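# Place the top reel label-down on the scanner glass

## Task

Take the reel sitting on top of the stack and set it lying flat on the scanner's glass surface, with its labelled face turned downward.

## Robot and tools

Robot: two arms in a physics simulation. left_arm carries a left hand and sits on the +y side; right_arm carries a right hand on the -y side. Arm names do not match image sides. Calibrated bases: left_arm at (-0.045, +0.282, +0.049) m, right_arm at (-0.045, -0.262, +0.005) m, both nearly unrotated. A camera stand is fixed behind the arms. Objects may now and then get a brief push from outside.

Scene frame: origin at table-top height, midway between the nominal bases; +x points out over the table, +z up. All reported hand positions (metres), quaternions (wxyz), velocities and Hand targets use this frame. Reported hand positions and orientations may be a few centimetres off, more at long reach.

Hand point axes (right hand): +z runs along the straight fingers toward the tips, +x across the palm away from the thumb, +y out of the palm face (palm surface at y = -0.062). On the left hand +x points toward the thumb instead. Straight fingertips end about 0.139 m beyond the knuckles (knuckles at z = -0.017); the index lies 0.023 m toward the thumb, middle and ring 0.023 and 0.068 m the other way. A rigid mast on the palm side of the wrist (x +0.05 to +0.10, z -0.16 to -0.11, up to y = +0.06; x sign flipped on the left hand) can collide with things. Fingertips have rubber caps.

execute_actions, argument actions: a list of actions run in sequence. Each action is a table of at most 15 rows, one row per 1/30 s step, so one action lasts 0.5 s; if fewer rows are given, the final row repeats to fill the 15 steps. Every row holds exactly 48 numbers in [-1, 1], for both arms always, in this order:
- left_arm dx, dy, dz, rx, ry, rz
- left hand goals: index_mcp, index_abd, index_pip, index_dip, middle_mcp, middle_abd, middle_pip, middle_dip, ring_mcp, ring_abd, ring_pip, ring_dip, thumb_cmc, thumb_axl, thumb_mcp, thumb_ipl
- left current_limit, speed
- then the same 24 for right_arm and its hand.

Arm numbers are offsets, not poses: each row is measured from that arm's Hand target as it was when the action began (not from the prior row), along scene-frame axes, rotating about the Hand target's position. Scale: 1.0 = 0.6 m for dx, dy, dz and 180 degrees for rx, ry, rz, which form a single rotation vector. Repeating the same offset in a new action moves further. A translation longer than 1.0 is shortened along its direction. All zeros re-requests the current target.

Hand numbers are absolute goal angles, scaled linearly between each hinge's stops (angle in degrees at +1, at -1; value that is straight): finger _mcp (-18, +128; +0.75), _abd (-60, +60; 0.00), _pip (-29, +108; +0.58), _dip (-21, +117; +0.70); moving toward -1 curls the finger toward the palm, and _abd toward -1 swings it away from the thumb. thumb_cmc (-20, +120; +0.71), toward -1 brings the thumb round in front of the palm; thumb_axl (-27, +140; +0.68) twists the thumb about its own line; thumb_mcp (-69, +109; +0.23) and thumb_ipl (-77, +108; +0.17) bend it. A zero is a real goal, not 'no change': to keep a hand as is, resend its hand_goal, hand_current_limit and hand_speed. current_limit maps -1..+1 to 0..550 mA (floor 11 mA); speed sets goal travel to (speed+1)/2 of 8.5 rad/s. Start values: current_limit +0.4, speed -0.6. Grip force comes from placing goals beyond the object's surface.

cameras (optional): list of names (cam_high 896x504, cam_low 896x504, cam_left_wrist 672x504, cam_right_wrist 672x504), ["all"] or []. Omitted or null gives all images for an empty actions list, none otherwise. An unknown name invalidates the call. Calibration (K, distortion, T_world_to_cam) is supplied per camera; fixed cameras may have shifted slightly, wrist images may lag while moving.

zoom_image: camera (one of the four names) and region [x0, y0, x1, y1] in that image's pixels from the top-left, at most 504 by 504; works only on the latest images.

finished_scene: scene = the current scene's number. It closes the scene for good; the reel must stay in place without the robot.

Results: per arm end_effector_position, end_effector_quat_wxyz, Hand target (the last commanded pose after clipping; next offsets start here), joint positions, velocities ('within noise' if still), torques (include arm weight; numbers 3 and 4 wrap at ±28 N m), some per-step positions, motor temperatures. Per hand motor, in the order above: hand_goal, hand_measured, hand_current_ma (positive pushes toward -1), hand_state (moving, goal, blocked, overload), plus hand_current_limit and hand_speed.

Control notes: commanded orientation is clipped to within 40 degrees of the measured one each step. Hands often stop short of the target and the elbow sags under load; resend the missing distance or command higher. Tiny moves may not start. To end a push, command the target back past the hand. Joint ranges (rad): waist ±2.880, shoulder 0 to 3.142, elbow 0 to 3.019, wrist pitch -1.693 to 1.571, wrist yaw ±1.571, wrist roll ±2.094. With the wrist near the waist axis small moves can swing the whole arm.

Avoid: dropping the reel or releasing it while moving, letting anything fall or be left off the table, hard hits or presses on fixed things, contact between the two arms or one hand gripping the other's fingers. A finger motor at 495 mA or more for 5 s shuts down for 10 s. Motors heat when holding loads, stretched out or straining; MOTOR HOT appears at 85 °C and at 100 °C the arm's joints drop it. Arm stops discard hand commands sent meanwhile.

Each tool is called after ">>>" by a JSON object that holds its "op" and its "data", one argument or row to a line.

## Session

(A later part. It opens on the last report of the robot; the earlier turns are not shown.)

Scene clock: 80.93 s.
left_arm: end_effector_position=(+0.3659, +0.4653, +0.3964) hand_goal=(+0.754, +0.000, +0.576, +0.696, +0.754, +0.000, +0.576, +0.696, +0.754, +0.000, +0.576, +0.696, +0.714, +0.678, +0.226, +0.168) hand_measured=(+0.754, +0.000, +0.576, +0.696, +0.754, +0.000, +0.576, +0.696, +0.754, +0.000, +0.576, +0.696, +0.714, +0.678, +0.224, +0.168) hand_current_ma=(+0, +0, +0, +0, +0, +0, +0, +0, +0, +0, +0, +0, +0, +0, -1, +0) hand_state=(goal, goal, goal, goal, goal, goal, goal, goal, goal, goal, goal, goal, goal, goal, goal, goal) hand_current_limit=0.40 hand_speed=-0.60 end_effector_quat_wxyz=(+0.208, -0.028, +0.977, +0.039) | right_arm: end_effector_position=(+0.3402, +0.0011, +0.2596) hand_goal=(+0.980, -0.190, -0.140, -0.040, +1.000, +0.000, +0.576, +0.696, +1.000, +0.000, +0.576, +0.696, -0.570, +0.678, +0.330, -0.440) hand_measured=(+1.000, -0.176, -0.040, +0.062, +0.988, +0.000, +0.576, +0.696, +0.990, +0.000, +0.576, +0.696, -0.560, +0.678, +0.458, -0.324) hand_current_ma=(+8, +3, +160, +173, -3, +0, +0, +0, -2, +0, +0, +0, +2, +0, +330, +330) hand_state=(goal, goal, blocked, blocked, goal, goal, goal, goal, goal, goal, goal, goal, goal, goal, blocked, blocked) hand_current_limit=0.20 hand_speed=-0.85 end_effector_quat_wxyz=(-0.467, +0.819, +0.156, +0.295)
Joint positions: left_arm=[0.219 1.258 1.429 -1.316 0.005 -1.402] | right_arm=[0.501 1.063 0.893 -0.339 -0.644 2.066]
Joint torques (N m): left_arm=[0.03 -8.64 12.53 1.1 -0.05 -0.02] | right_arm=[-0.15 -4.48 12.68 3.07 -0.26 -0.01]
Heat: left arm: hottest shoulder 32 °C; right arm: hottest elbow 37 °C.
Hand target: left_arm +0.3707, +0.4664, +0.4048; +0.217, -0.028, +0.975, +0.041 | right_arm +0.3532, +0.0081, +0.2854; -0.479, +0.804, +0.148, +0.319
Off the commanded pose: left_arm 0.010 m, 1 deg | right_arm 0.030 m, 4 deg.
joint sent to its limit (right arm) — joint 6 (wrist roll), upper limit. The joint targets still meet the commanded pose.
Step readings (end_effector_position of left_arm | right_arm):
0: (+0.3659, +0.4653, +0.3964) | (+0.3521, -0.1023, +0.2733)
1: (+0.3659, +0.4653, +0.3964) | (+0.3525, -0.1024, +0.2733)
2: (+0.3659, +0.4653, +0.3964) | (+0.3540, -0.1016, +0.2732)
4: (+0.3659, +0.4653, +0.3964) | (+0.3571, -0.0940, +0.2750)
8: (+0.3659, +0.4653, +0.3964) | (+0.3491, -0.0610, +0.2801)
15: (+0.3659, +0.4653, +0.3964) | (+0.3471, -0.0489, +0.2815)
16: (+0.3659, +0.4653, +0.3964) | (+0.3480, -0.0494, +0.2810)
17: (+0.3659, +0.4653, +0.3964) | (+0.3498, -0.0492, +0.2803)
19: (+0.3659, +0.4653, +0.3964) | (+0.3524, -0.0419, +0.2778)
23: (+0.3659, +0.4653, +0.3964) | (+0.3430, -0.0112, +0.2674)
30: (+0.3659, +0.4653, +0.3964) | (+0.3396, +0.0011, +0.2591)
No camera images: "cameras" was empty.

>>> {"op": "execute_actions", "data": {
  "actions": [
    [[0,0,0,0,0,0,0.754,0,0.576,0.696,0.754,0,0.576,0.696,0.754,0,0.576,0.696,0.714,0.678,0.226,0.168,0.4,-0.6,0,0.02,0,0,0,0.06,0.979,-0.19,-0.14,-0.04,1,0,0.576,0.696,1,0,0.576,0.696,-0.571,0.678,0.33,-0.44,0.2,-0.85]],
    [[0,0,0,0,0,0,0.754,0,0.576,0.696,0.754,0,0.576,0.696,0.754,0,0.576,0.696,0.714,0.678,0.226,0.168,0.4,-0.6,0,0.06,0,0,0,0.05,0.979,-0.19,-0.14,-0.04,1,0,0.576,0.696,1,0,0.576,0.696,-0.571,0.678,0.33,-0.44,0.2,-0.85]],
    [[0,0,0,0,0,0,0.754,0,0.576,0.696,0.754,0,0.576,0.696,0.754,0,0.576,0.696,0.714,0.678,0.226,0.168,0.4,-0.6,0,0.06,0,0,0,0.03,0.979,-0.19,-0.14,-0.04,1,0,0.576,0.696,1,0,0.576,0.696,-0.571,0.678,0.33,-0.44,0.2,-0.85]]
  ],
  "cameras": ["cam_high","cam_low","cam_right_wrist"]
}}

Scene clock: 83.13 s.
left_arm: end_effector_position=(+0.3659, +0.4653, +0.3964) hand_goal=(+0.754, +0.000, +0.576, +0.696, +0.754, +0.000, +0.576, +0.696, +0.754, +0.000, +0.576, +0.696, +0.714, +0.678, +0.226, +0.168) hand_measured=(+0.754, +0.000, +0.576, +0.696, +0.754, +0.000, +0.576, +0.696, +0.754, +0.000, +0.576, +0.696, +0.714, +0.678, +0.224, +0.168) hand_current_ma=(+0, +0, +0, +0, +0, +0, +0, +0, +0, +0, +0, +0, +0, +0, -1, +0) hand_state=(goal, goal, goal, goal, goal, goal, goal, goal, goal, goal, goal, goal, goal, goal, goal, goal) hand_current_limit=0.40 hand_speed=-0.60 end_effector_quat_wxyz=(+0.208, -0.028, +0.977, +0.039) | right_arm: end_effector_position=(+0.3379, +0.0806, +0.2558) hand_goal=(+0.980, -0.190, -0.140, -0.040, +1.000, +0.000, +0.576, +0.696, +1.000, +0.000, +0.576, +0.696, -0.570, +0.678, +0.330, -0.440) hand_measured=(+1.000, -0.176, -0.040, +0.062, +0.988, +0.000, +0.576, +0.696, +0.990, +0.000, +0.576, +0.696, -0.560, +0.678, +0.458, -0.324) hand_current_ma=(+8, +3, +160, +173, -3, +0, +0, +0, -2, +0, +0, +0, +2, +0, +330, +330) hand_state=(goal, goal, blocked, blocked, goal, goal, goal, goal, goal, goal, goal, goal, goal, goal, blocked, blocked) hand_current_limit=0.20 hand_speed=-0.85 end_effector_quat_wxyz=(-0.535, +0.767, +0.303, +0.185)
Joint positions: left_arm=[0.219 1.258 1.429 -1.316 0.005 -1.402] | right_arm=[0.549 1.275 1.068 -0.477 -0.967 1.841]
Joint torques (N m): left_arm=[0.03 -8.7 12.48 1.07 -0.05 -0.03] | right_arm=[0.67 -6.18 14.04 1.42 -0.73 -0.21]
Heat: left arm: hottest shoulder 32 °C; right arm: hottest elbow 38 °C.
Hand target: left_arm +0.3707, +0.4664, +0.4048; +0.217, -0.028, +0.975, +0.041 | right_arm +0.3532, +0.0921, +0.2853; -0.537, +0.752, +0.320, +0.207
Off the commanded pose: left_arm 0.010 m, 1 deg | right_arm 0.035 m, 4 deg.
Step readings (end_effector_position of left_arm | right_arm):
0: (+0.3659, +0.4653, +0.3964) | (+0.3401, +0.0011, +0.2595)
1: (+0.3659, +0.4653, +0.3964) | (+0.3393, +0.0020, +0.2597)
2: (+0.3659, +0.4653, +0.3964) | (+0.3366, +0.0051, +0.2597)
4: (+0.3659, +0.4653, +0.3964) | (+0.3314, +0.0115, +0.2597)
8: (+0.3659, +0.4653, +0.3964) | (+0.3293, +0.0175, +0.2543)
15: (+0.3659, +0.4653, +0.3964) | (+0.3322, +0.0150, +0.2483)
16: (+0.3659, +0.4653, +0.3964) | (+0.3320, +0.0155, +0.2490)
17: (+0.3659, +0.4653, +0.3964) | (+0.3308, +0.0179, +0.2502)
19: (+0.3659, +0.4653, +0.3964) | (+0.3301, +0.0253, +0.2537)
23: (+0.3659, +0.4653, +0.3964) | (+0.3365, +0.0393, +0.2578)
30: (+0.3659, +0.4653, +0.3964) | (+0.3386, +0.0427, +0.2523)
31: (+0.3659, +0.4653, +0.3964) | (+0.3382, +0.0432, +0.2522)
32: (+0.3659, +0.4653, +0.3964) | (+0.3370, +0.0454, +0.2526)
34: (+0.3659, +0.4653, +0.3964) | (+0.3376, +0.0525, +0.2546)
38: (+0.3659, +0.4653, +0.3964) | (+0.3390, +0.0724, +0.2579)
45: (+0.3659, +0.4653, +0.3964) | (+0.3369, +0.0802, +0.2540)
camera_calibration:
cam_right_wrist: T_world_to_cam=[[-0.148953, -0.348351, -0.925454, 0.347597], [-0.693098, -0.63074, 0.348973, 0.159568], [-0.705285, 0.693411, -0.147491, 0.346224], [0, 0, 0, 1]] pos_world=[0.406559, -0.0183441, 0.317065]
Images, in order (width x height): cam_high 896x504, cam_low 896x504, cam_right_wrist 672x504.

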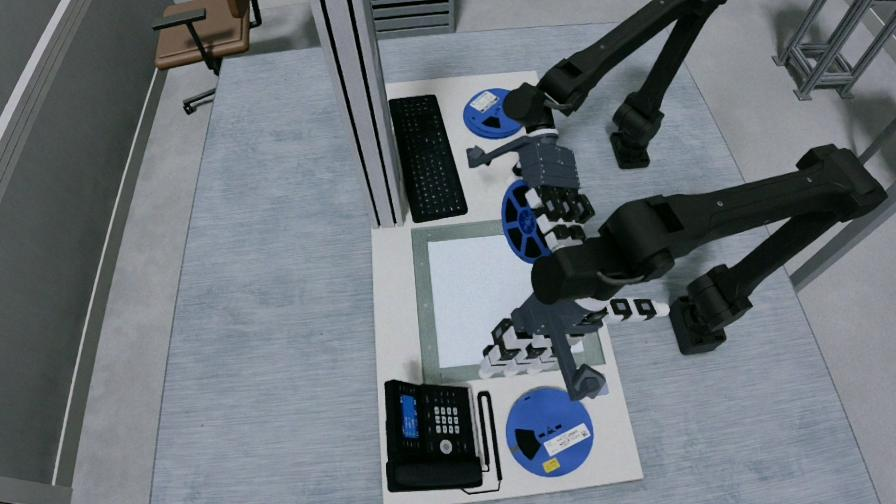

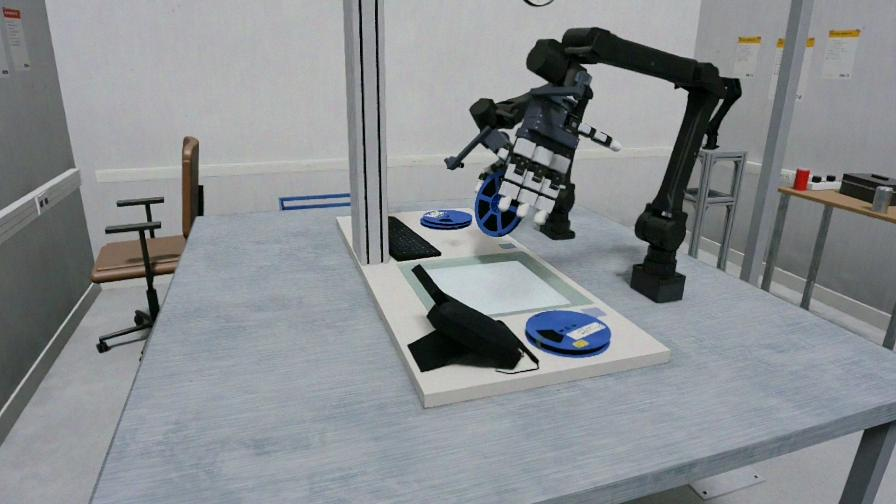

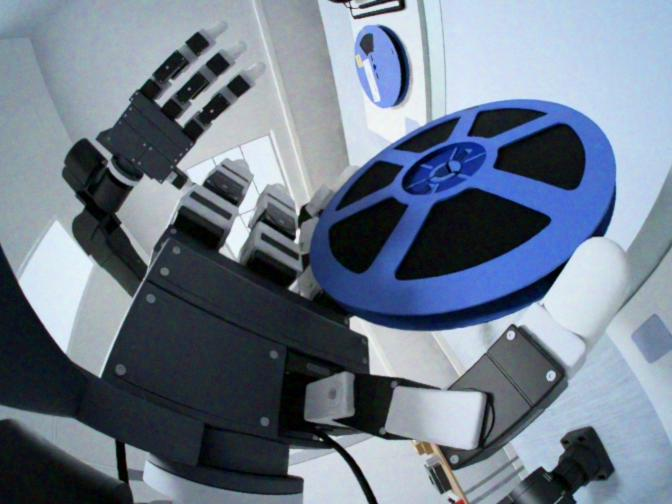

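>>> {"op": "execute_actions", "data": {
  "actions": [
    [[0,0,0,0,0,0,0.754,0,0.576,0.696,0.754,0,0.576,0.696,0.754,0,0.576,0.696,0.714,0.678,0.226,0.168,0.4,-0.6,0.03,0.042,-0.03,0.0129,-0.0348,0,0.979,-0.19,-0.14,-0.04,1,0,0.576,0.696,1,0,0.576,0.696,-0.571,0.678,0.33,-0.44,0.2,-0.85]],
    [[0,0,0,0,0,0,0.754,0,0.576,0.696,0.754,0,0.576,0.696,0.754,0,0.576,0.696,0.714,0.678,0.226,0.168,0.4,-0.6,0.03,0.042,-0.05,0.0129,-0.0348,0,0.979,-0.19,-0.14,-0.04,1,0,0.576,0.696,1,0,0.576,0.696,-0.571,0.678,0.33,-0.44,0.2,-0.85]],
    [[0,0,0,0,0,0,0.754,0,0.576,0.696,0.754,0,0.576,0.696,0.754,0,0.576,0.696,0.714,0.678,0.226,0.168,0.4,-0.6,0.03,0.042,-0.05,0.0129,-0.0348,0,0.979,-0.19,-0.14,-0.04,1,0,0.576,0.696,1,0,0.576,0.696,-0.571,0.678,0.33,-0.44,0.2,-0.85]]
  ],
  "cameras": ["cam_high","cam_low","cam_right_wrist"]
}}

Scene clock: 86.63 s.
left_arm: end_effector_position=(+0.3659, +0.4653, +0.3964) hand_goal=(+0.754, +0.000, +0.576, +0.696, +0.754, +0.000, +0.576, +0.696, +0.754, +0.000, +0.576, +0.696, +0.714, +0.678, +0.226, +0.168) hand_measured=(+0.754, +0.000, +0.576, +0.696, +0.754, +0.000, +0.576, +0.696, +0.754, +0.000, +0.576, +0.696, +0.714, +0.678, +0.224, +0.168) hand_current_ma=(+0, +0, +0, +0, +0, +0, +0, +0, +0, +0, +0, +0, +0, +0, -1, +0) hand_state=(goal, goal, goal, goal, goal, goal, goal, goal, goal, goal, goal, goal, goal, goal, goal, goal) hand_current_limit=0.40 hand_speed=-0.60 end_effector_quat_wxyz=(+0.208, -0.028, +0.977, +0.039) | right_arm: end_effector_position=(+0.4034, +0.1597, +0.1952) hand_goal=(+0.980, -0.190, -0.140, -0.040, +1.000, +0.000, +0.576, +0.696, +1.000, +0.000, +0.576, +0.696, -0.570, +0.678, +0.330, -0.440) hand_measured=(+1.000, -0.176, -0.040, +0.062, +0.988, +0.002, +0.576, +0.696, +0.990, +0.002, +0.576, +0.696, -0.556, +0.678, +0.458, -0.324) hand_current_ma=(+8, +3, +160, +172, -3, +0, +0, +0, -2, +0, +0, +0, +4, +0, +330, +330) hand_state=(goal, goal, blocked, blocked, goal, goal, goal, goal, goal, goal, goal, goal, goal, goal, blocked, blocked) hand_current_limit=0.20 hand_speed=-0.85 end_effector_quat_wxyz=(-0.522, +0.689, +0.379, +0.330)
Joint positions: left_arm=[0.219 1.258 1.429 -1.316 0.005 -1.402] | right_arm=[0.641 1.51 0.973 0.168 -0.85 1.794]
Joint torques (N m): left_arm=[0.15 -8.47 12.52 1.13 -0.04 -0.02] | right_arm=[0.91 -9.29 9.7 3.14 -0.24 -0.28]
Heat: left arm: hottest shoulder 32 °C; right arm: hottest elbow 38 °C.
Hand target: left_arm +0.3707, +0.4664, +0.4048; +0.217, -0.028, +0.975, +0.041 | right_arm +0.4072, +0.1677, +0.2075; -0.522, +0.675, +0.390, +0.346
Off the commanded pose: left_arm 0.010 m, 1 deg | right_arm 0.015 m, 3 deg.
Step readings (end_effector_position of left_arm | right_arm):
0: (+0.3659, +0.4653, +0.3964) | (+0.3380, +0.0806, +0.2558)
1: (+0.3659, +0.4653, +0.3964) | (+0.3381, +0.0806, +0.2559)
2: (+0.3659, +0.4653, +0.3964) | (+0.3402, +0.0816, +0.2566)
4: (+0.3659, +0.4653, +0.3964) | (+0.3481, +0.0867, +0.2589)
8: (+0.3659, +0.4653, +0.3964) | (+0.3600, +0.1001, +0.2608)
15: (+0.3659, +0.4653, +0.3964) | (+0.3645, +0.1084, +0.2574)
16: (+0.3659, +0.4653, +0.3964) | (+0.3653, +0.1087, +0.2578)
17: (+0.3659, +0.4653, +0.3964) | (+0.3679, +0.1104, +0.2583)
19: (+0.3659, +0.4653, +0.3964) | (+0.3757, +0.1158, +0.2597)
23: (+0.3659, +0.4653, +0.3964) | (+0.3836, +0.1282, +0.2475)
30: (+0.3659, +0.4653, +0.3964) | (+0.3834, +0.1339, +0.2229)
31: (+0.3659, +0.4653, +0.3964) | (+0.3842, +0.1341, +0.2232)
32: (+0.3659, +0.4653, +0.3964) | (+0.3867, +0.1358, +0.2245)
34: (+0.3659, +0.4653, +0.3964) | (+0.3941, +0.1412, +0.2274)
38: (+0.3659, +0.4653, +0.3964) | (+0.4033, +0.1537, +0.2191)
45: (+0.3659, +0.4653, +0.3964) | (+0.4019, +0.1588, +0.1926)
camera_calibration:
cam_right_wrist: T_world_to_cam=[[0.1775, -0.231313, -0.95655, 0.184495], [-0.754347, -0.656209, 0.0187058, 0.369251], [-0.632023, 0.718251, -0.290968, 0.323157], [0, 0, 0, 1]] pos_world=[0.450038, 0.0528739, 0.2636]
Images, in order (width x height): cam_high 896x504, cam_low 896x504, cam_right_wrist 672x504.

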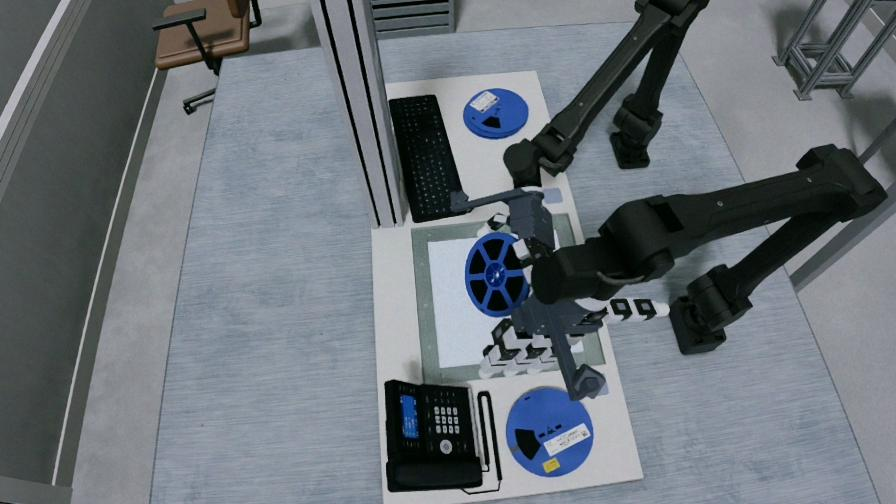

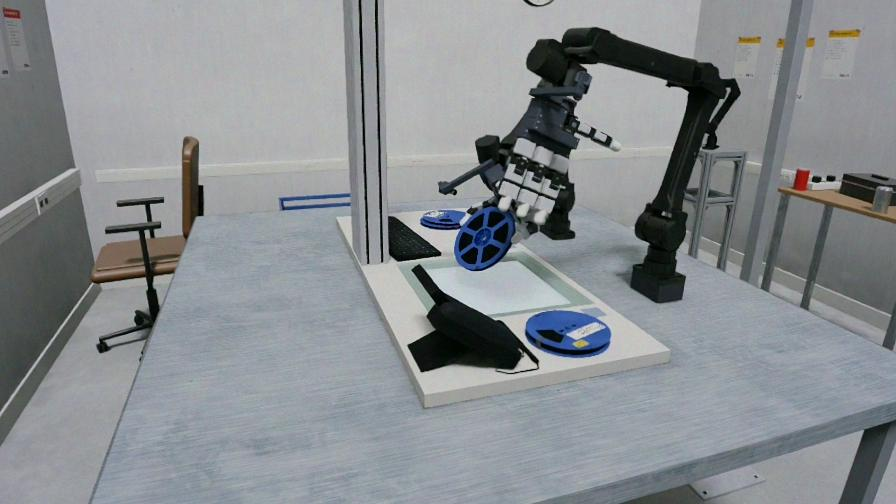

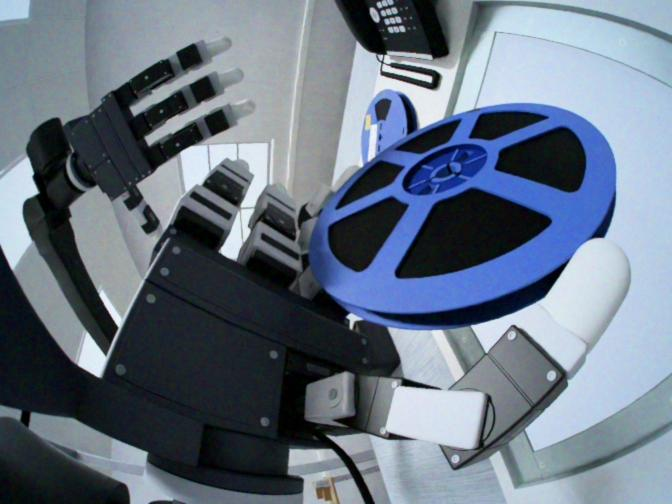

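>>> {"op": "execute_actions", "data": {
  "actions": [
    [[0,0,0,0,0,0,0.754,0,0.576,0.696,0.754,0,0.576,0.696,0.754,0,0.576,0.696,0.714,0.678,0.226,0.168,0.4,-0.6,0,0,-0.05,0,0,0,0.979,-0.19,-0.14,-0.04,1,0,0.576,0.696,1,0,0.576,0.696,-0.571,0.678,0.33,-0.44,0.2,-0.85]],
    [[0,0,0,0,0,0,0.754,0,0.576,0.696,0.754,0,0.576,0.696,0.754,0,0.576,0.696,0.714,0.678,0.226,0.168,0.4,-0.6,0,0,-0.04,0,0,0,0.979,-0.19,-0.14,-0.04,1,0,0.576,0.696,1,0,0.576,0.696,-0.571,0.678,0.33,-0.44,0.2,-0.85]]
  ],
  "cameras": ["cam_high","cam_low","cam_right_wrist"]
}}

>>> {"op": "zoom_image", "data": {
  "camera": "cam_low",
  "region": [400, 120, 620, 340]
}}

Scene clock: 88.37 s.
left_arm: end_effector_position=(+0.3659, +0.4653, +0.3964) hand_goal=(+0.754, +0.000, +0.576, +0.696, +0.754, +0.000, +0.576, +0.696, +0.754, +0.000, +0.576, +0.696, +0.714, +0.678, +0.226, +0.168) hand_measured=(+0.754, +0.000, +0.576, +0.696, +0.754, +0.000, +0.576, +0.696, +0.754, +0.000, +0.576, +0.696, +0.714, +0.678, +0.224, +0.168) hand_current_ma=(+0, +0, +0, +0, +0, +0, +0, +0, +0, +0, +0, +0, +0, +0, -1, +0) hand_state=(goal, goal, goal, goal, goal, goal, goal, goal, goal, goal, goal, goal, goal, goal, goal, goal) hand_current_limit=0.40 hand_speed=-0.60 end_effector_quat_wxyz=(+0.208, -0.028, +0.977, +0.039) | right_arm: end_effector_position=(+0.4044, +0.1604, +0.1466) hand_goal=(+0.980, -0.190, -0.140, -0.040, +1.000, +0.000, +0.576, +0.696, +1.000, +0.000, +0.576, +0.696, -0.570, +0.678, +0.330, -0.440) hand_measured=(+1.000, -0.176, -0.040, +0.062, +0.988, +0.002, +0.576, +0.696, +0.990, +0.002, +0.576, +0.696, -0.556, +0.678, +0.458, -0.324) hand_current_ma=(+8, +3, +160, +172, -3, +0, +0, +0, -2, +0, +0, +0, +4, +0, +330, +330) hand_state=(goal, goal, blocked, blocked, goal, goal, goal, goal, goal, goal, goal, goal, goal, goal, blocked, blocked) hand_current_limit=0.20 hand_speed=-0.85 end_effector_quat_wxyz=(-0.523, +0.687, +0.380, +0.333)
Joint positions: left_arm=[0.219 1.258 1.429 -1.316 0.005 -1.402] | right_arm=[0.641 1.594 0.911 0.324 -0.85 1.794]
Joint torques (N m): left_arm=[0.21 -8.82 12.56 1.1 -0.04 -0.03] | right_arm=[0.62 -9.64 8.54 3.02 -0.24 -0.3]
Heat: left arm: hottest shoulder 32 °C; right arm: hottest elbow 38 °C.
Hand target: left_arm +0.3707, +0.4664, +0.4048; +0.217, -0.028, +0.975, +0.041 | right_arm +0.4072, +0.1677, +0.1534; -0.522, +0.675, +0.390, +0.346
Off the commanded pose: left_arm 0.010 m, 1 deg | right_arm 0.010 m, 2 deg.
Step readings (end_effector_position of left_arm | right_arm):
0: (+0.3659, +0.4653, +0.3964) | (+0.4034, +0.1597, +0.1952)
1: (+0.3659, +0.4653, +0.3964) | (+0.4036, +0.1598, +0.1954)
2: (+0.3659, +0.4653, +0.3964) | (+0.4040, +0.1601, +0.1955)
4: (+0.3659, +0.4653, +0.3964) | (+0.4050, +0.1608, +0.1956)
8: (+0.3659, +0.4653, +0.3964) | (+0.4055, +0.1612, +0.1853)
15: (+0.3659, +0.4653, +0.3964) | (+0.4037, +0.1599, +0.1682)
16: (+0.3659, +0.4653, +0.3964) | (+0.4038, +0.1599, +0.1681)
17: (+0.3659, +0.4653, +0.3964) | (+0.4043, +0.1603, +0.1685)
19: (+0.3659, +0.4653, +0.3964) | (+0.4056, +0.1613, +0.1690)
23: (+0.3659, +0.4653, +0.3964) | (+0.4061, +0.1616, +0.1603)
30: (+0.3659, +0.4653, +0.3964) | (+0.4039, +0.1600, +0.1455)
camera_calibration:
cam_right_wrist: T_world_to_cam=[[0.184892, -0.225967, -0.956428, 0.134054], [-0.754449, -0.656294, 0.00921065, 0.372823], [-0.629779, 0.719873, -0.291824, 0.308114], [0, 0, 0, 1]] pos_world=[0.450534, 0.0531711, 0.214694]
Images, in order (width x height): cam_high 896x504, cam_low 896x504, cam_right_wrist 672x504.

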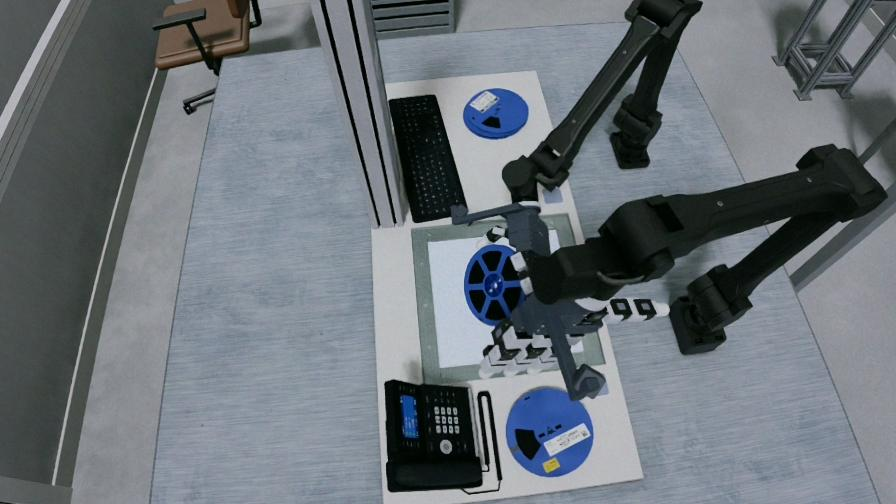

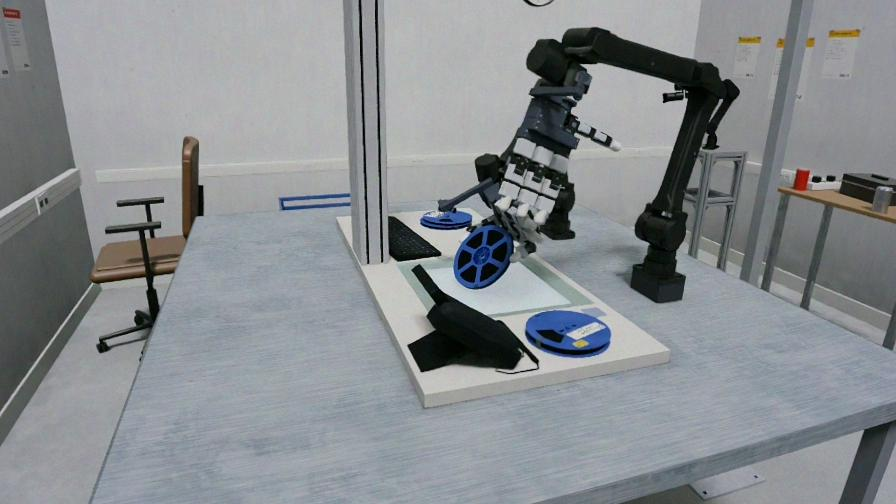

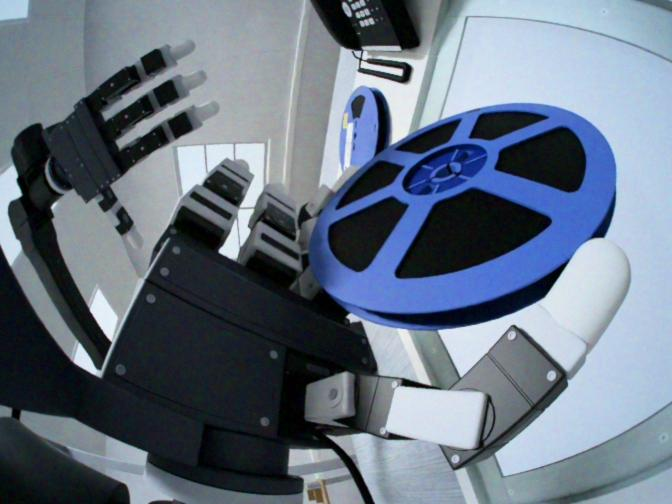

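Scaled by 2.291.

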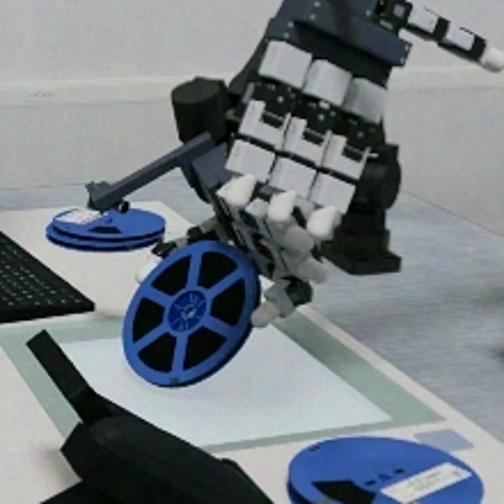

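>>> {"op": "execute_actions", "data": {
  "actions": [
    [[0,0,0,0,0,0,0.754,0,0.576,0.696,0.754,0,0.576,0.696,0.754,0,0.576,0.696,0.714,0.678,0.226,0.168,0.4,-0.6,0,0,-0.035,0,0,0,0.979,-0.19,-0.12,0,1,0,0.576,0.696,1,0,0.576,0.696,-0.571,0.678,0.35,-0.4,0.2,-0.85]],
    [[0,0,0,0,0,0,0.754,0,0.576,0.696,0.754,0,0.576,0.696,0.754,0,0.576,0.696,0.714,0.678,0.226,0.168,0.4,-0.6,-0.02,-0.007,-0.022,0,0,0,0.979,-0.19,-0.12,0,1,0,0.576,0.696,1,0,0.576,0.696,-0.571,0.678,0.35,-0.4,0.2,-0.85]]
  ],
  "cameras": ["cam_high","cam_low","cam_right_wrist"]
}}

>>> {"op": "zoom_image", "data": {
  "camera": "cam_low",
  "region": [400, 120, 620, 340]
}}

Scene clock: 89.93 s.
left_arm: end_effector_position=(+0.3659, +0.4653, +0.3964) hand_goal=(+0.754, +0.000, +0.576, +0.696, +0.754, +0.000, +0.576, +0.696, +0.754, +0.000, +0.576, +0.696, +0.714, +0.678, +0.226, +0.168) hand_measured=(+0.754, +0.000, +0.576, +0.696, +0.754, +0.000, +0.576, +0.696, +0.754, +0.000, +0.576, +0.696, +0.714, +0.678, +0.224, +0.168) hand_current_ma=(+0, +0, +0, +0, +0, +0, +0, +0, +0, +0, +0, +0, +0, +0, -1, +0) hand_state=(goal, goal, goal, goal, goal, goal, goal, goal, goal, goal, goal, goal, goal, goal, goal, goal) hand_current_limit=0.40 hand_speed=-0.60 end_effector_quat_wxyz=(+0.208, -0.028, +0.977, +0.039) | right_arm: end_effector_position=(+0.3953, +0.1559, +0.1176) hand_goal=(+0.980, -0.190, -0.120, +0.000, +1.000, +0.000, +0.576, +0.696, +1.000, +0.000, +0.576, +0.696, -0.570, +0.678, +0.350, -0.400) hand_measured=(+1.000, -0.176, -0.036, +0.062, +0.988, +0.002, +0.576, +0.696, +0.990, +0.002, +0.576, +0.696, -0.556, +0.678, +0.458, -0.324) hand_current_ma=(+8, +3, +118, +68, -3, +0, +0, +0, -2, +0, +0, +0, +4, +0, +307, +168) hand_state=(goal, goal, blocked, blocked, goal, goal, goal, goal, goal, goal, goal, goal, goal, goal, blocked, blocked) hand_current_limit=0.20 hand_speed=-0.85 end_effector_quat_wxyz=(-0.522, +0.684, +0.382, +0.339)
Joint positions: left_arm=[0.219 1.258 1.429 -1.316 0.005 -1.402] | right_arm=[0.646 1.63 0.848 0.436 -0.843 1.793]
Joint torques (N m): left_arm=[0.15 -8.7 12.49 1.13 -0.04 -0.03] | right_arm=[0.67 -8.47 7.68 3.18 -0.22 -0.28]
Heat: left arm: hottest shoulder 32 °C; right arm: hottest elbow 38 °C.
Hand target: left_arm +0.3707, +0.4664, +0.4048; +0.217, -0.028, +0.975, +0.041 | right_arm +0.3952, +0.1636, +0.1192; -0.522, +0.675, +0.391, +0.346
Off the commanded pose: left_arm 0.010 m, 1 deg | right_arm 0.008 m, 2 deg.
Step readings (end_effector_position of left_arm | right_arm):
0: (+0.3659, +0.4653, +0.3964) | (+0.4044, +0.1604, +0.1466)
1: (+0.3659, +0.4653, +0.3964) | (+0.4045, +0.1605, +0.1467)
2: (+0.3659, +0.4653, +0.3964) | (+0.4048, +0.1607, +0.1468)
4: (+0.3659, +0.4653, +0.3964) | (+0.4060, +0.1615, +0.1467)
8: (+0.3659, +0.4653, +0.3964) | (+0.4065, +0.1619, +0.1384)
15: (+0.3659, +0.4653, +0.3964) | (+0.4055, +0.1611, +0.1298)
16: (+0.3659, +0.4653, +0.3964) | (+0.4057, +0.1612, +0.1302)
17: (+0.3659, +0.4653, +0.3964) | (+0.4057, +0.1609, +0.1301)
19: (+0.3659, +0.4653, +0.3964) | (+0.4041, +0.1599, +0.1284)
23: (+0.3659, +0.4653, +0.3964) | (+0.3975, +0.1565, +0.1202)
30: (+0.3659, +0.4653, +0.3964) | (+0.3952, +0.1558, +0.1175)
camera_calibration:
cam_right_wrist: T_world_to_cam=[[0.195698, -0.221467, -0.955329, 0.102003], [-0.755627, -0.654995, -0.00294644, 0.364889], [-0.625084, 0.722449, -0.295528, 0.295274], [0, 0, 0, 1]] pos_world=[0.440329, 0.0482705, 0.185784]
Images, in order (width x height): cam_high 896x504, cam_low 896x504, cam_right_wrist 672x504.

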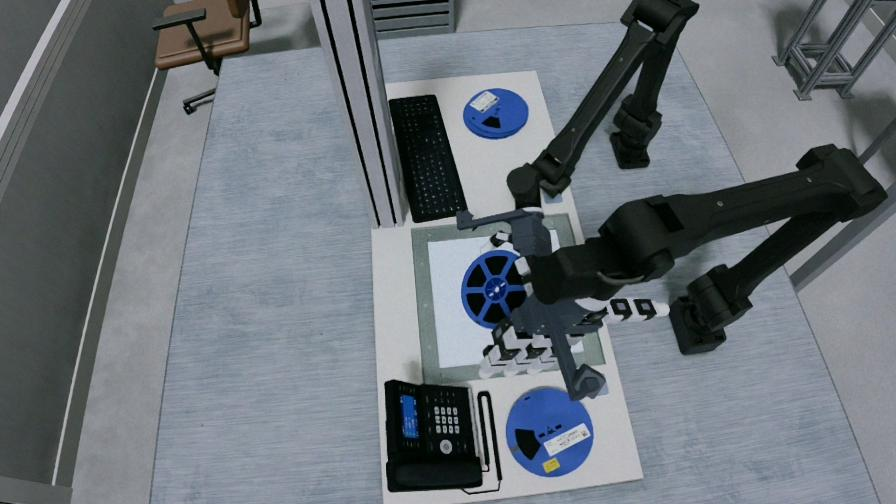

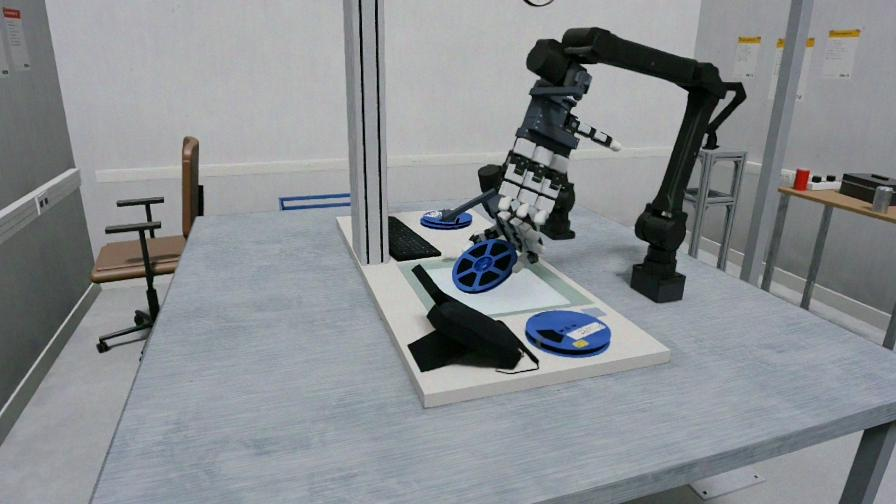

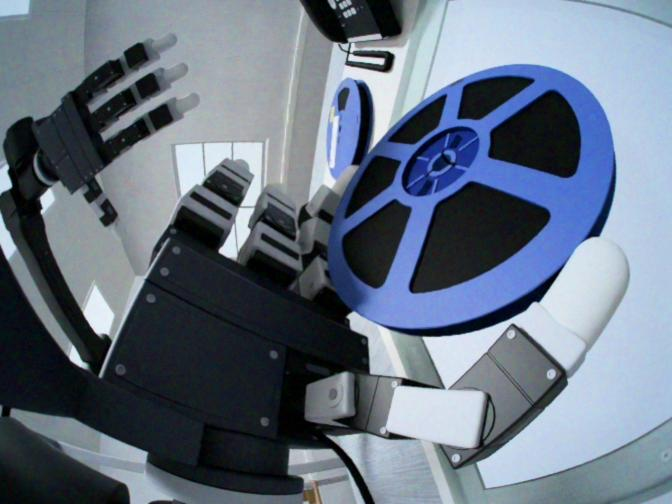

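Scaled by 2.291.

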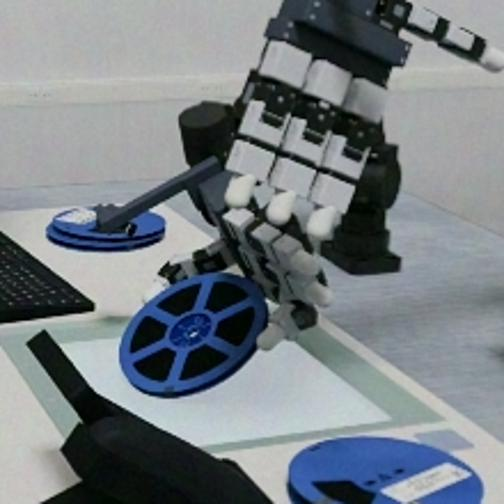

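>>> {"op": "execute_actions", "data": {
  "actions": [
    [[0,0,0,0,0,0,0.754,0,0.576,0.696,0.754,0,0.576,0.696,0.754,0,0.576,0.696,0.714,0.678,0.226,0.168,0.4,-0.6,-0.015,-0.005,-0.03,0,0,0,0.979,-0.19,-0.12,0,1,0,0.576,0.696,1,0,0.576,0.696,-0.571,0.678,0.35,-0.4,0.2,-0.85]],
    [[0,0,0,0,0,0,0.754,0,0.576,0.696,0.754,0,0.576,0.696,0.754,0,0.576,0.696,0.714,0.678,0.226,0.168,0.4,-0.6,-0.012,-0.004,-0.03,0,0,0,0.979,-0.19,-0.12,0,1,0,0.576,0.696,1,0,0.576,0.696,-0.571,0.678,0.35,-0.4,0.2,-0.85]]
  ],
  "cameras": ["cam_high","cam_low","cam_right_wrist"]
}}

>>> {"op": "zoom_image", "data": {
  "camera": "cam_low",
  "region": [400, 120, 620, 340]
}}

Scene clock: 91.37 s.
left_arm: end_effector_position=(+0.3659, +0.4653, +0.3964) hand_goal=(+0.754, +0.000, +0.576, +0.696, +0.754, +0.000, +0.576, +0.696, +0.754, +0.000, +0.576, +0.696, +0.714, +0.678, +0.226, +0.168) hand_measured=(+0.754, +0.000, +0.576, +0.696, +0.754, +0.000, +0.576, +0.696, +0.754, +0.000, +0.576, +0.696, +0.714, +0.678, +0.224, +0.168) hand_current_ma=(+0, +0, +0, +0, +0, +0, +0, +0, +0, +0, +0, +0, +0, +0, -1, +0) hand_state=(goal, goal, goal, goal, goal, goal, goal, goal, goal, goal, goal, goal, goal, goal, goal, goal) hand_current_limit=0.40 hand_speed=-0.60 end_effector_quat_wxyz=(+0.208, -0.028, +0.977, +0.039) | right_arm: end_effector_position=(+0.3797, +0.1509, +0.0812) hand_goal=(+0.980, -0.190, -0.120, +0.000, +1.000, +0.000, +0.576, +0.696, +1.000, +0.000, +0.576, +0.696, -0.570, +0.678, +0.350, -0.400) hand_measured=(+1.000, -0.176, -0.036, +0.062, +0.988, +0.002, +0.576, +0.696, +0.990, +0.002, +0.576, +0.696, -0.556, +0.678, +0.458, -0.332) hand_current_ma=(+8, +3, +118, +68, -3, +0, +0, +0, -2, +0, +0, +0, +4, +0, +307, +135) hand_state=(goal, goal, blocked, blocked, goal, goal, goal, goal, goal, goal, goal, goal, goal, goal, blocked, blocked) hand_current_limit=0.20 hand_speed=-0.85 end_effector_quat_wxyz=(-0.521, +0.683, +0.383, +0.340)
Joint positions: left_arm=[0.219 1.258 1.429 -1.316 0.005 -1.402] | right_arm=[0.658 1.683 0.776 0.564 -0.831 1.793]
Joint torques (N m): left_arm=[0.15 -8.7 12.53 1.09 -0.05 -0.03] | right_arm=[1.03 -8.94 6.97 3.03 -0.17 -0.2]
Heat: left arm: hottest shoulder 32 °C; right arm: hottest elbow 38 °C.
Hand target: left_arm +0.3707, +0.4664, +0.4048; +0.217, -0.028, +0.975, +0.041 | right_arm +0.3789, +0.1581, +0.0831; -0.522, +0.675, +0.391, +0.346
Off the commanded pose: left_arm 0.010 m, 1 deg | right_arm 0.008 m, 1 deg.
Step readings (end_effector_position of left_arm | right_arm):
0: (+0.3659, +0.4653, +0.3964) | (+0.3953, +0.1559, +0.1176)
1: (+0.3659, +0.4653, +0.3964) | (+0.3952, +0.1558, +0.1175)
2: (+0.3659, +0.4653, +0.3964) | (+0.3951, +0.1558, +0.1173)
4: (+0.3659, +0.4653, +0.3964) | (+0.3935, +0.1558, +0.1161)
8: (+0.3659, +0.4653, +0.3964) | (+0.3887, +0.1538, +0.1069)
15: (+0.3659, +0.4653, +0.3964) | (+0.3862, +0.1529, +0.0985)
16: (+0.3659, +0.4653, +0.3964) | (+0.3864, +0.1531, +0.0991)
17: (+0.3659, +0.4653, +0.3964) | (+0.3864, +0.1532, +0.0992)
19: (+0.3659, +0.4653, +0.3964) | (+0.3856, +0.1537, +0.0989)
23: (+0.3659, +0.4653, +0.3964) | (+0.3821, +0.1520, +0.0900)
30: (+0.3659, +0.4653, +0.3964) | (+0.3794, +0.1506, +0.0805)
camera_calibration:
cam_right_wrist: T_world_to_cam=[[0.200902, -0.222345, -0.954044, 0.0671339], [-0.754886, -0.655828, -0.00611922, 0.349903], [-0.624328, 0.721424, -0.299603, 0.278662], [0, 0, 0, 1]] pos_world=[0.424626, 0.0433698, 0.149678]
Images, in order (width x height): cam_high 896x504, cam_low 896x504, cam_right_wrist 672x504.

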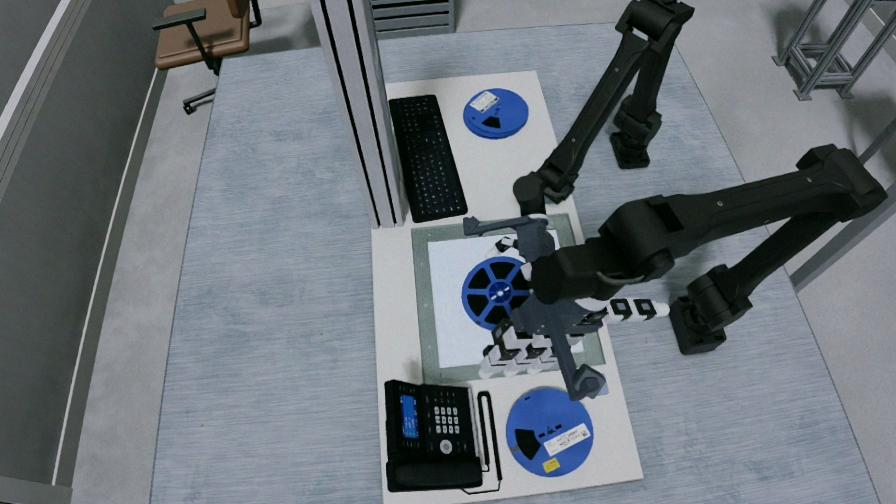

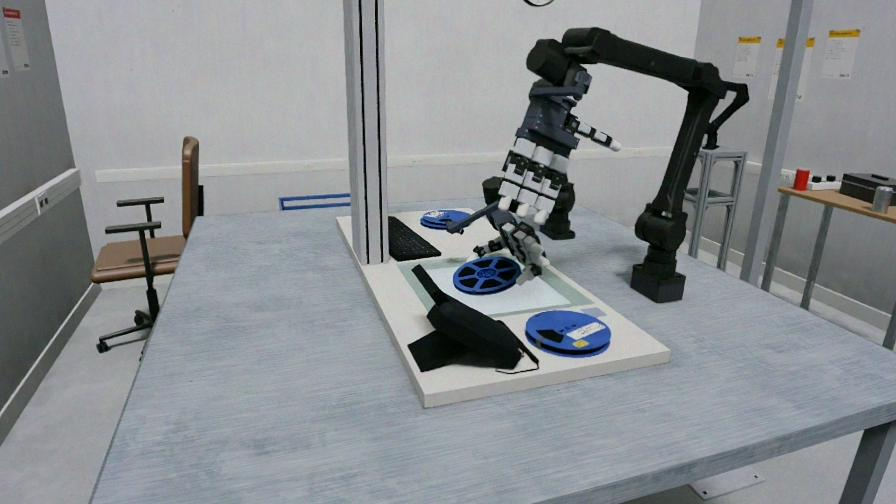

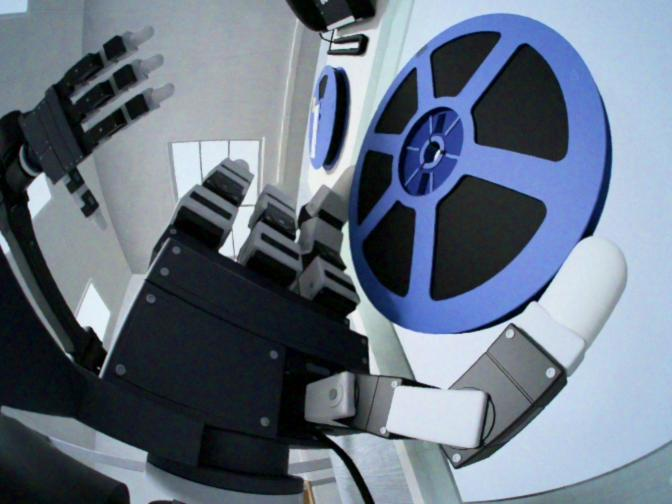

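Scaled by 2.291.

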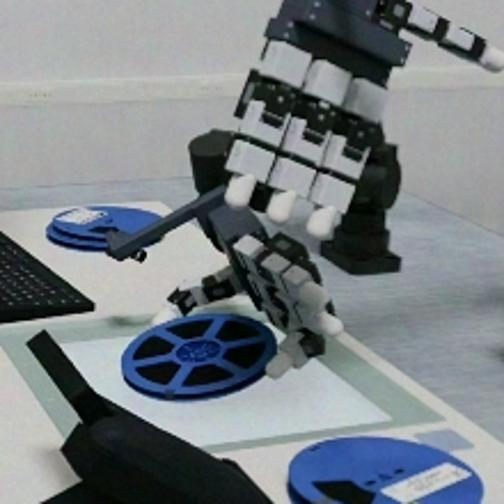

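>>> {"op": "execute_actions", "data": {
  "actions": [
    [[0,0,0,0,0,0,0.754,0,0.576,0.696,0.754,0,0.576,0.696,0.754,0,0.576,0.696,0.714,0.678,0.226,0.168,0.4,-0.6,-0.008,-0.003,-0.028,0,0,0,0.979,-0.19,-0.12,0,1,0,0.576,0.696,1,0,0.576,0.696,-0.571,0.678,0.35,-0.4,0.2,-0.85]],
    [[0,0,0,0,0,0,0.754,0,0.576,0.696,0.754,0,0.576,0.696,0.754,0,0.576,0.696,0.714,0.678,0.226,0.168,0.4,-0.6,-0.002,-0.001,-0.018,0,0,0,0.979,-0.19,-0.12,0,1,0,0.576,0.696,1,0,0.576,0.696,-0.571,0.678,0.35,-0.4,0.2,-0.85]]
  ],
  "cameras": ["cam_high","cam_low","cam_right_wrist"]
}}

>>> {"op": "zoom_image", "data": {
  "camera": "cam_low",
  "region": [420, 180, 600, 320]
}}

Scene clock: 92.80 s.
left_arm: end_effector_position=(+0.3659, +0.4653, +0.3964) hand_goal=(+0.754, +0.000, +0.576, +0.696, +0.754, +0.000, +0.576, +0.696, +0.754, +0.000, +0.576, +0.696, +0.714, +0.678, +0.226, +0.168) hand_measured=(+0.754, +0.000, +0.576, +0.696, +0.754, +0.000, +0.576, +0.696, +0.754, +0.000, +0.576, +0.696, +0.714, +0.678, +0.224, +0.168) hand_current_ma=(+0, +0, +0, +0, +0, +0, +0, +0, +0, +0, +0, +0, +0, +0, -1, +0) hand_state=(goal, goal, goal, goal, goal, goal, goal, goal, goal, goal, goal, goal, goal, goal, goal, goal) hand_current_limit=0.40 hand_speed=-0.60 end_effector_quat_wxyz=(+0.208, -0.028, +0.977, +0.039) | right_arm: end_effector_position=(+0.3764, +0.1501, +0.0606) hand_goal=(+0.980, -0.190, -0.120, +0.000, +1.000, +0.000, +0.576, +0.696, +1.000, +0.000, +0.576, +0.696, -0.570, +0.678, +0.350, -0.400) hand_measured=(+1.000, -0.176, -0.036, +0.062, +0.988, +0.002, +0.576, +0.696, +0.990, +0.002, +0.576, +0.696, -0.566, +0.678, +0.458, -0.338) hand_current_ma=(+8, +3, +118, +67, -3, +0, +0, +0, -2, +0, +0, +0, +1, +0, +307, +117) hand_state=(goal, goal, blocked, blocked, goal, goal, goal, goal, goal, goal, goal, goal, goal, goal, blocked, blocked) hand_current_limit=0.20 hand_speed=-0.85 end_effector_quat_wxyz=(-0.521, +0.679, +0.385, +0.346)
Joint positions: left_arm=[0.219 1.258 1.429 -1.316 0.005 -1.402] | right_arm=[0.662 1.736 0.75 0.658 -0.826 1.793]
Joint torques (N m): left_arm=[-0.03 -8.7 12.52 1.1 -0.05 -0.01] | right_arm=[0.5 -8.76 6.2 3 -0.24 -0.15]
Heat: left arm: hottest shoulder 32 °C; right arm: hottest elbow 38 °C.
Hand target: left_arm +0.3707, +0.4664, +0.4048; +0.217, -0.028, +0.975, +0.041 | right_arm +0.3731, +0.1557, +0.0556; -0.522, +0.675, +0.390, +0.346
Off the commanded pose: left_arm 0.010 m, 1 deg | right_arm 0.008 m, 1 deg.
Step readings (end_effector_position of left_arm | right_arm):
0: (+0.3659, +0.4653, +0.3964) | (+0.3797, +0.1509, +0.0812)
1: (+0.3659, +0.4653, +0.3964) | (+0.3798, +0.1510, +0.0815)
2: (+0.3659, +0.4653, +0.3964) | (+0.3797, +0.1510, +0.0813)
4: (+0.3659, +0.4653, +0.3964) | (+0.3796, +0.1517, +0.0810)
8: (+0.3659, +0.4653, +0.3964) | (+0.3774, +0.1506, +0.0727)
15: (+0.3659, +0.4653, +0.3964) | (+0.3752, +0.1493, +0.0649)
16: (+0.3659, +0.4653, +0.3964) | (+0.3754, +0.1494, +0.0652)
17: (+0.3659, +0.4653, +0.3964) | (+0.3757, +0.1497, +0.0657)
19: (+0.3659, +0.4653, +0.3964) | (+0.3766, +0.1504, +0.0660)
23: (+0.3659, +0.4653, +0.3964) | (+0.3766, +0.1506, +0.0616)
30: (+0.3659, +0.4653, +0.3964) | (+0.3763, +0.1501, +0.0605)
camera_calibration:
cam_right_wrist: T_world_to_cam=[[0.213487, -0.21463, -0.953078, 0.0420208], [-0.755051, -0.655311, -0.0215562, 0.347565], [-0.619936, 0.724225, -0.301957, 0.268999], [0, 0, 0, 1]] pos_world=[0.42022, 0.0419665, 0.128767]
Images, in order (width x height): cam_high 896x504, cam_low 896x504, cam_right_wrist 672x504.

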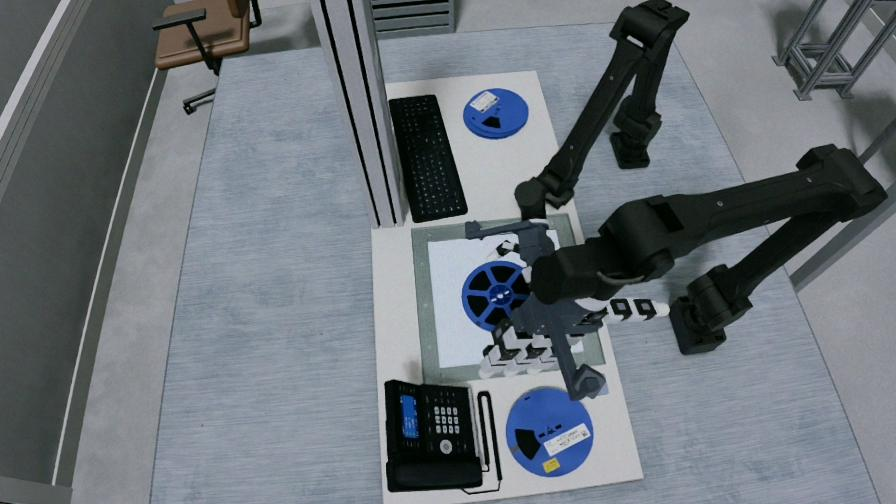

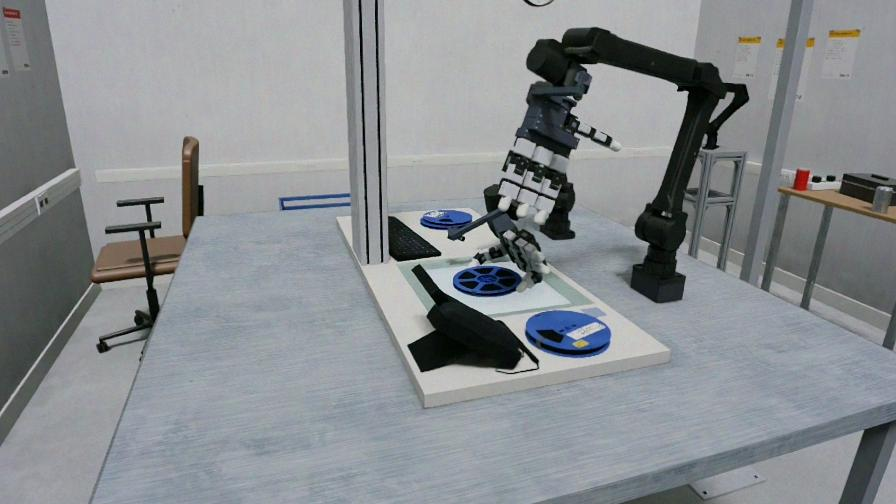

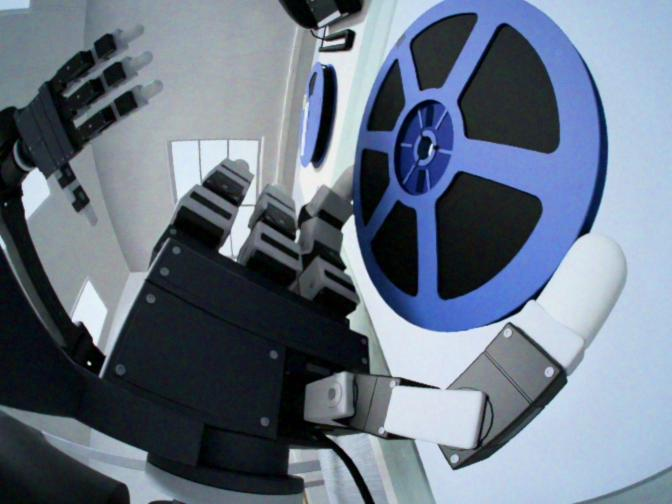

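Scaled by 2.800.

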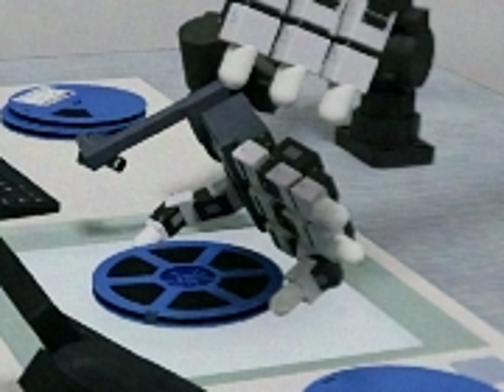

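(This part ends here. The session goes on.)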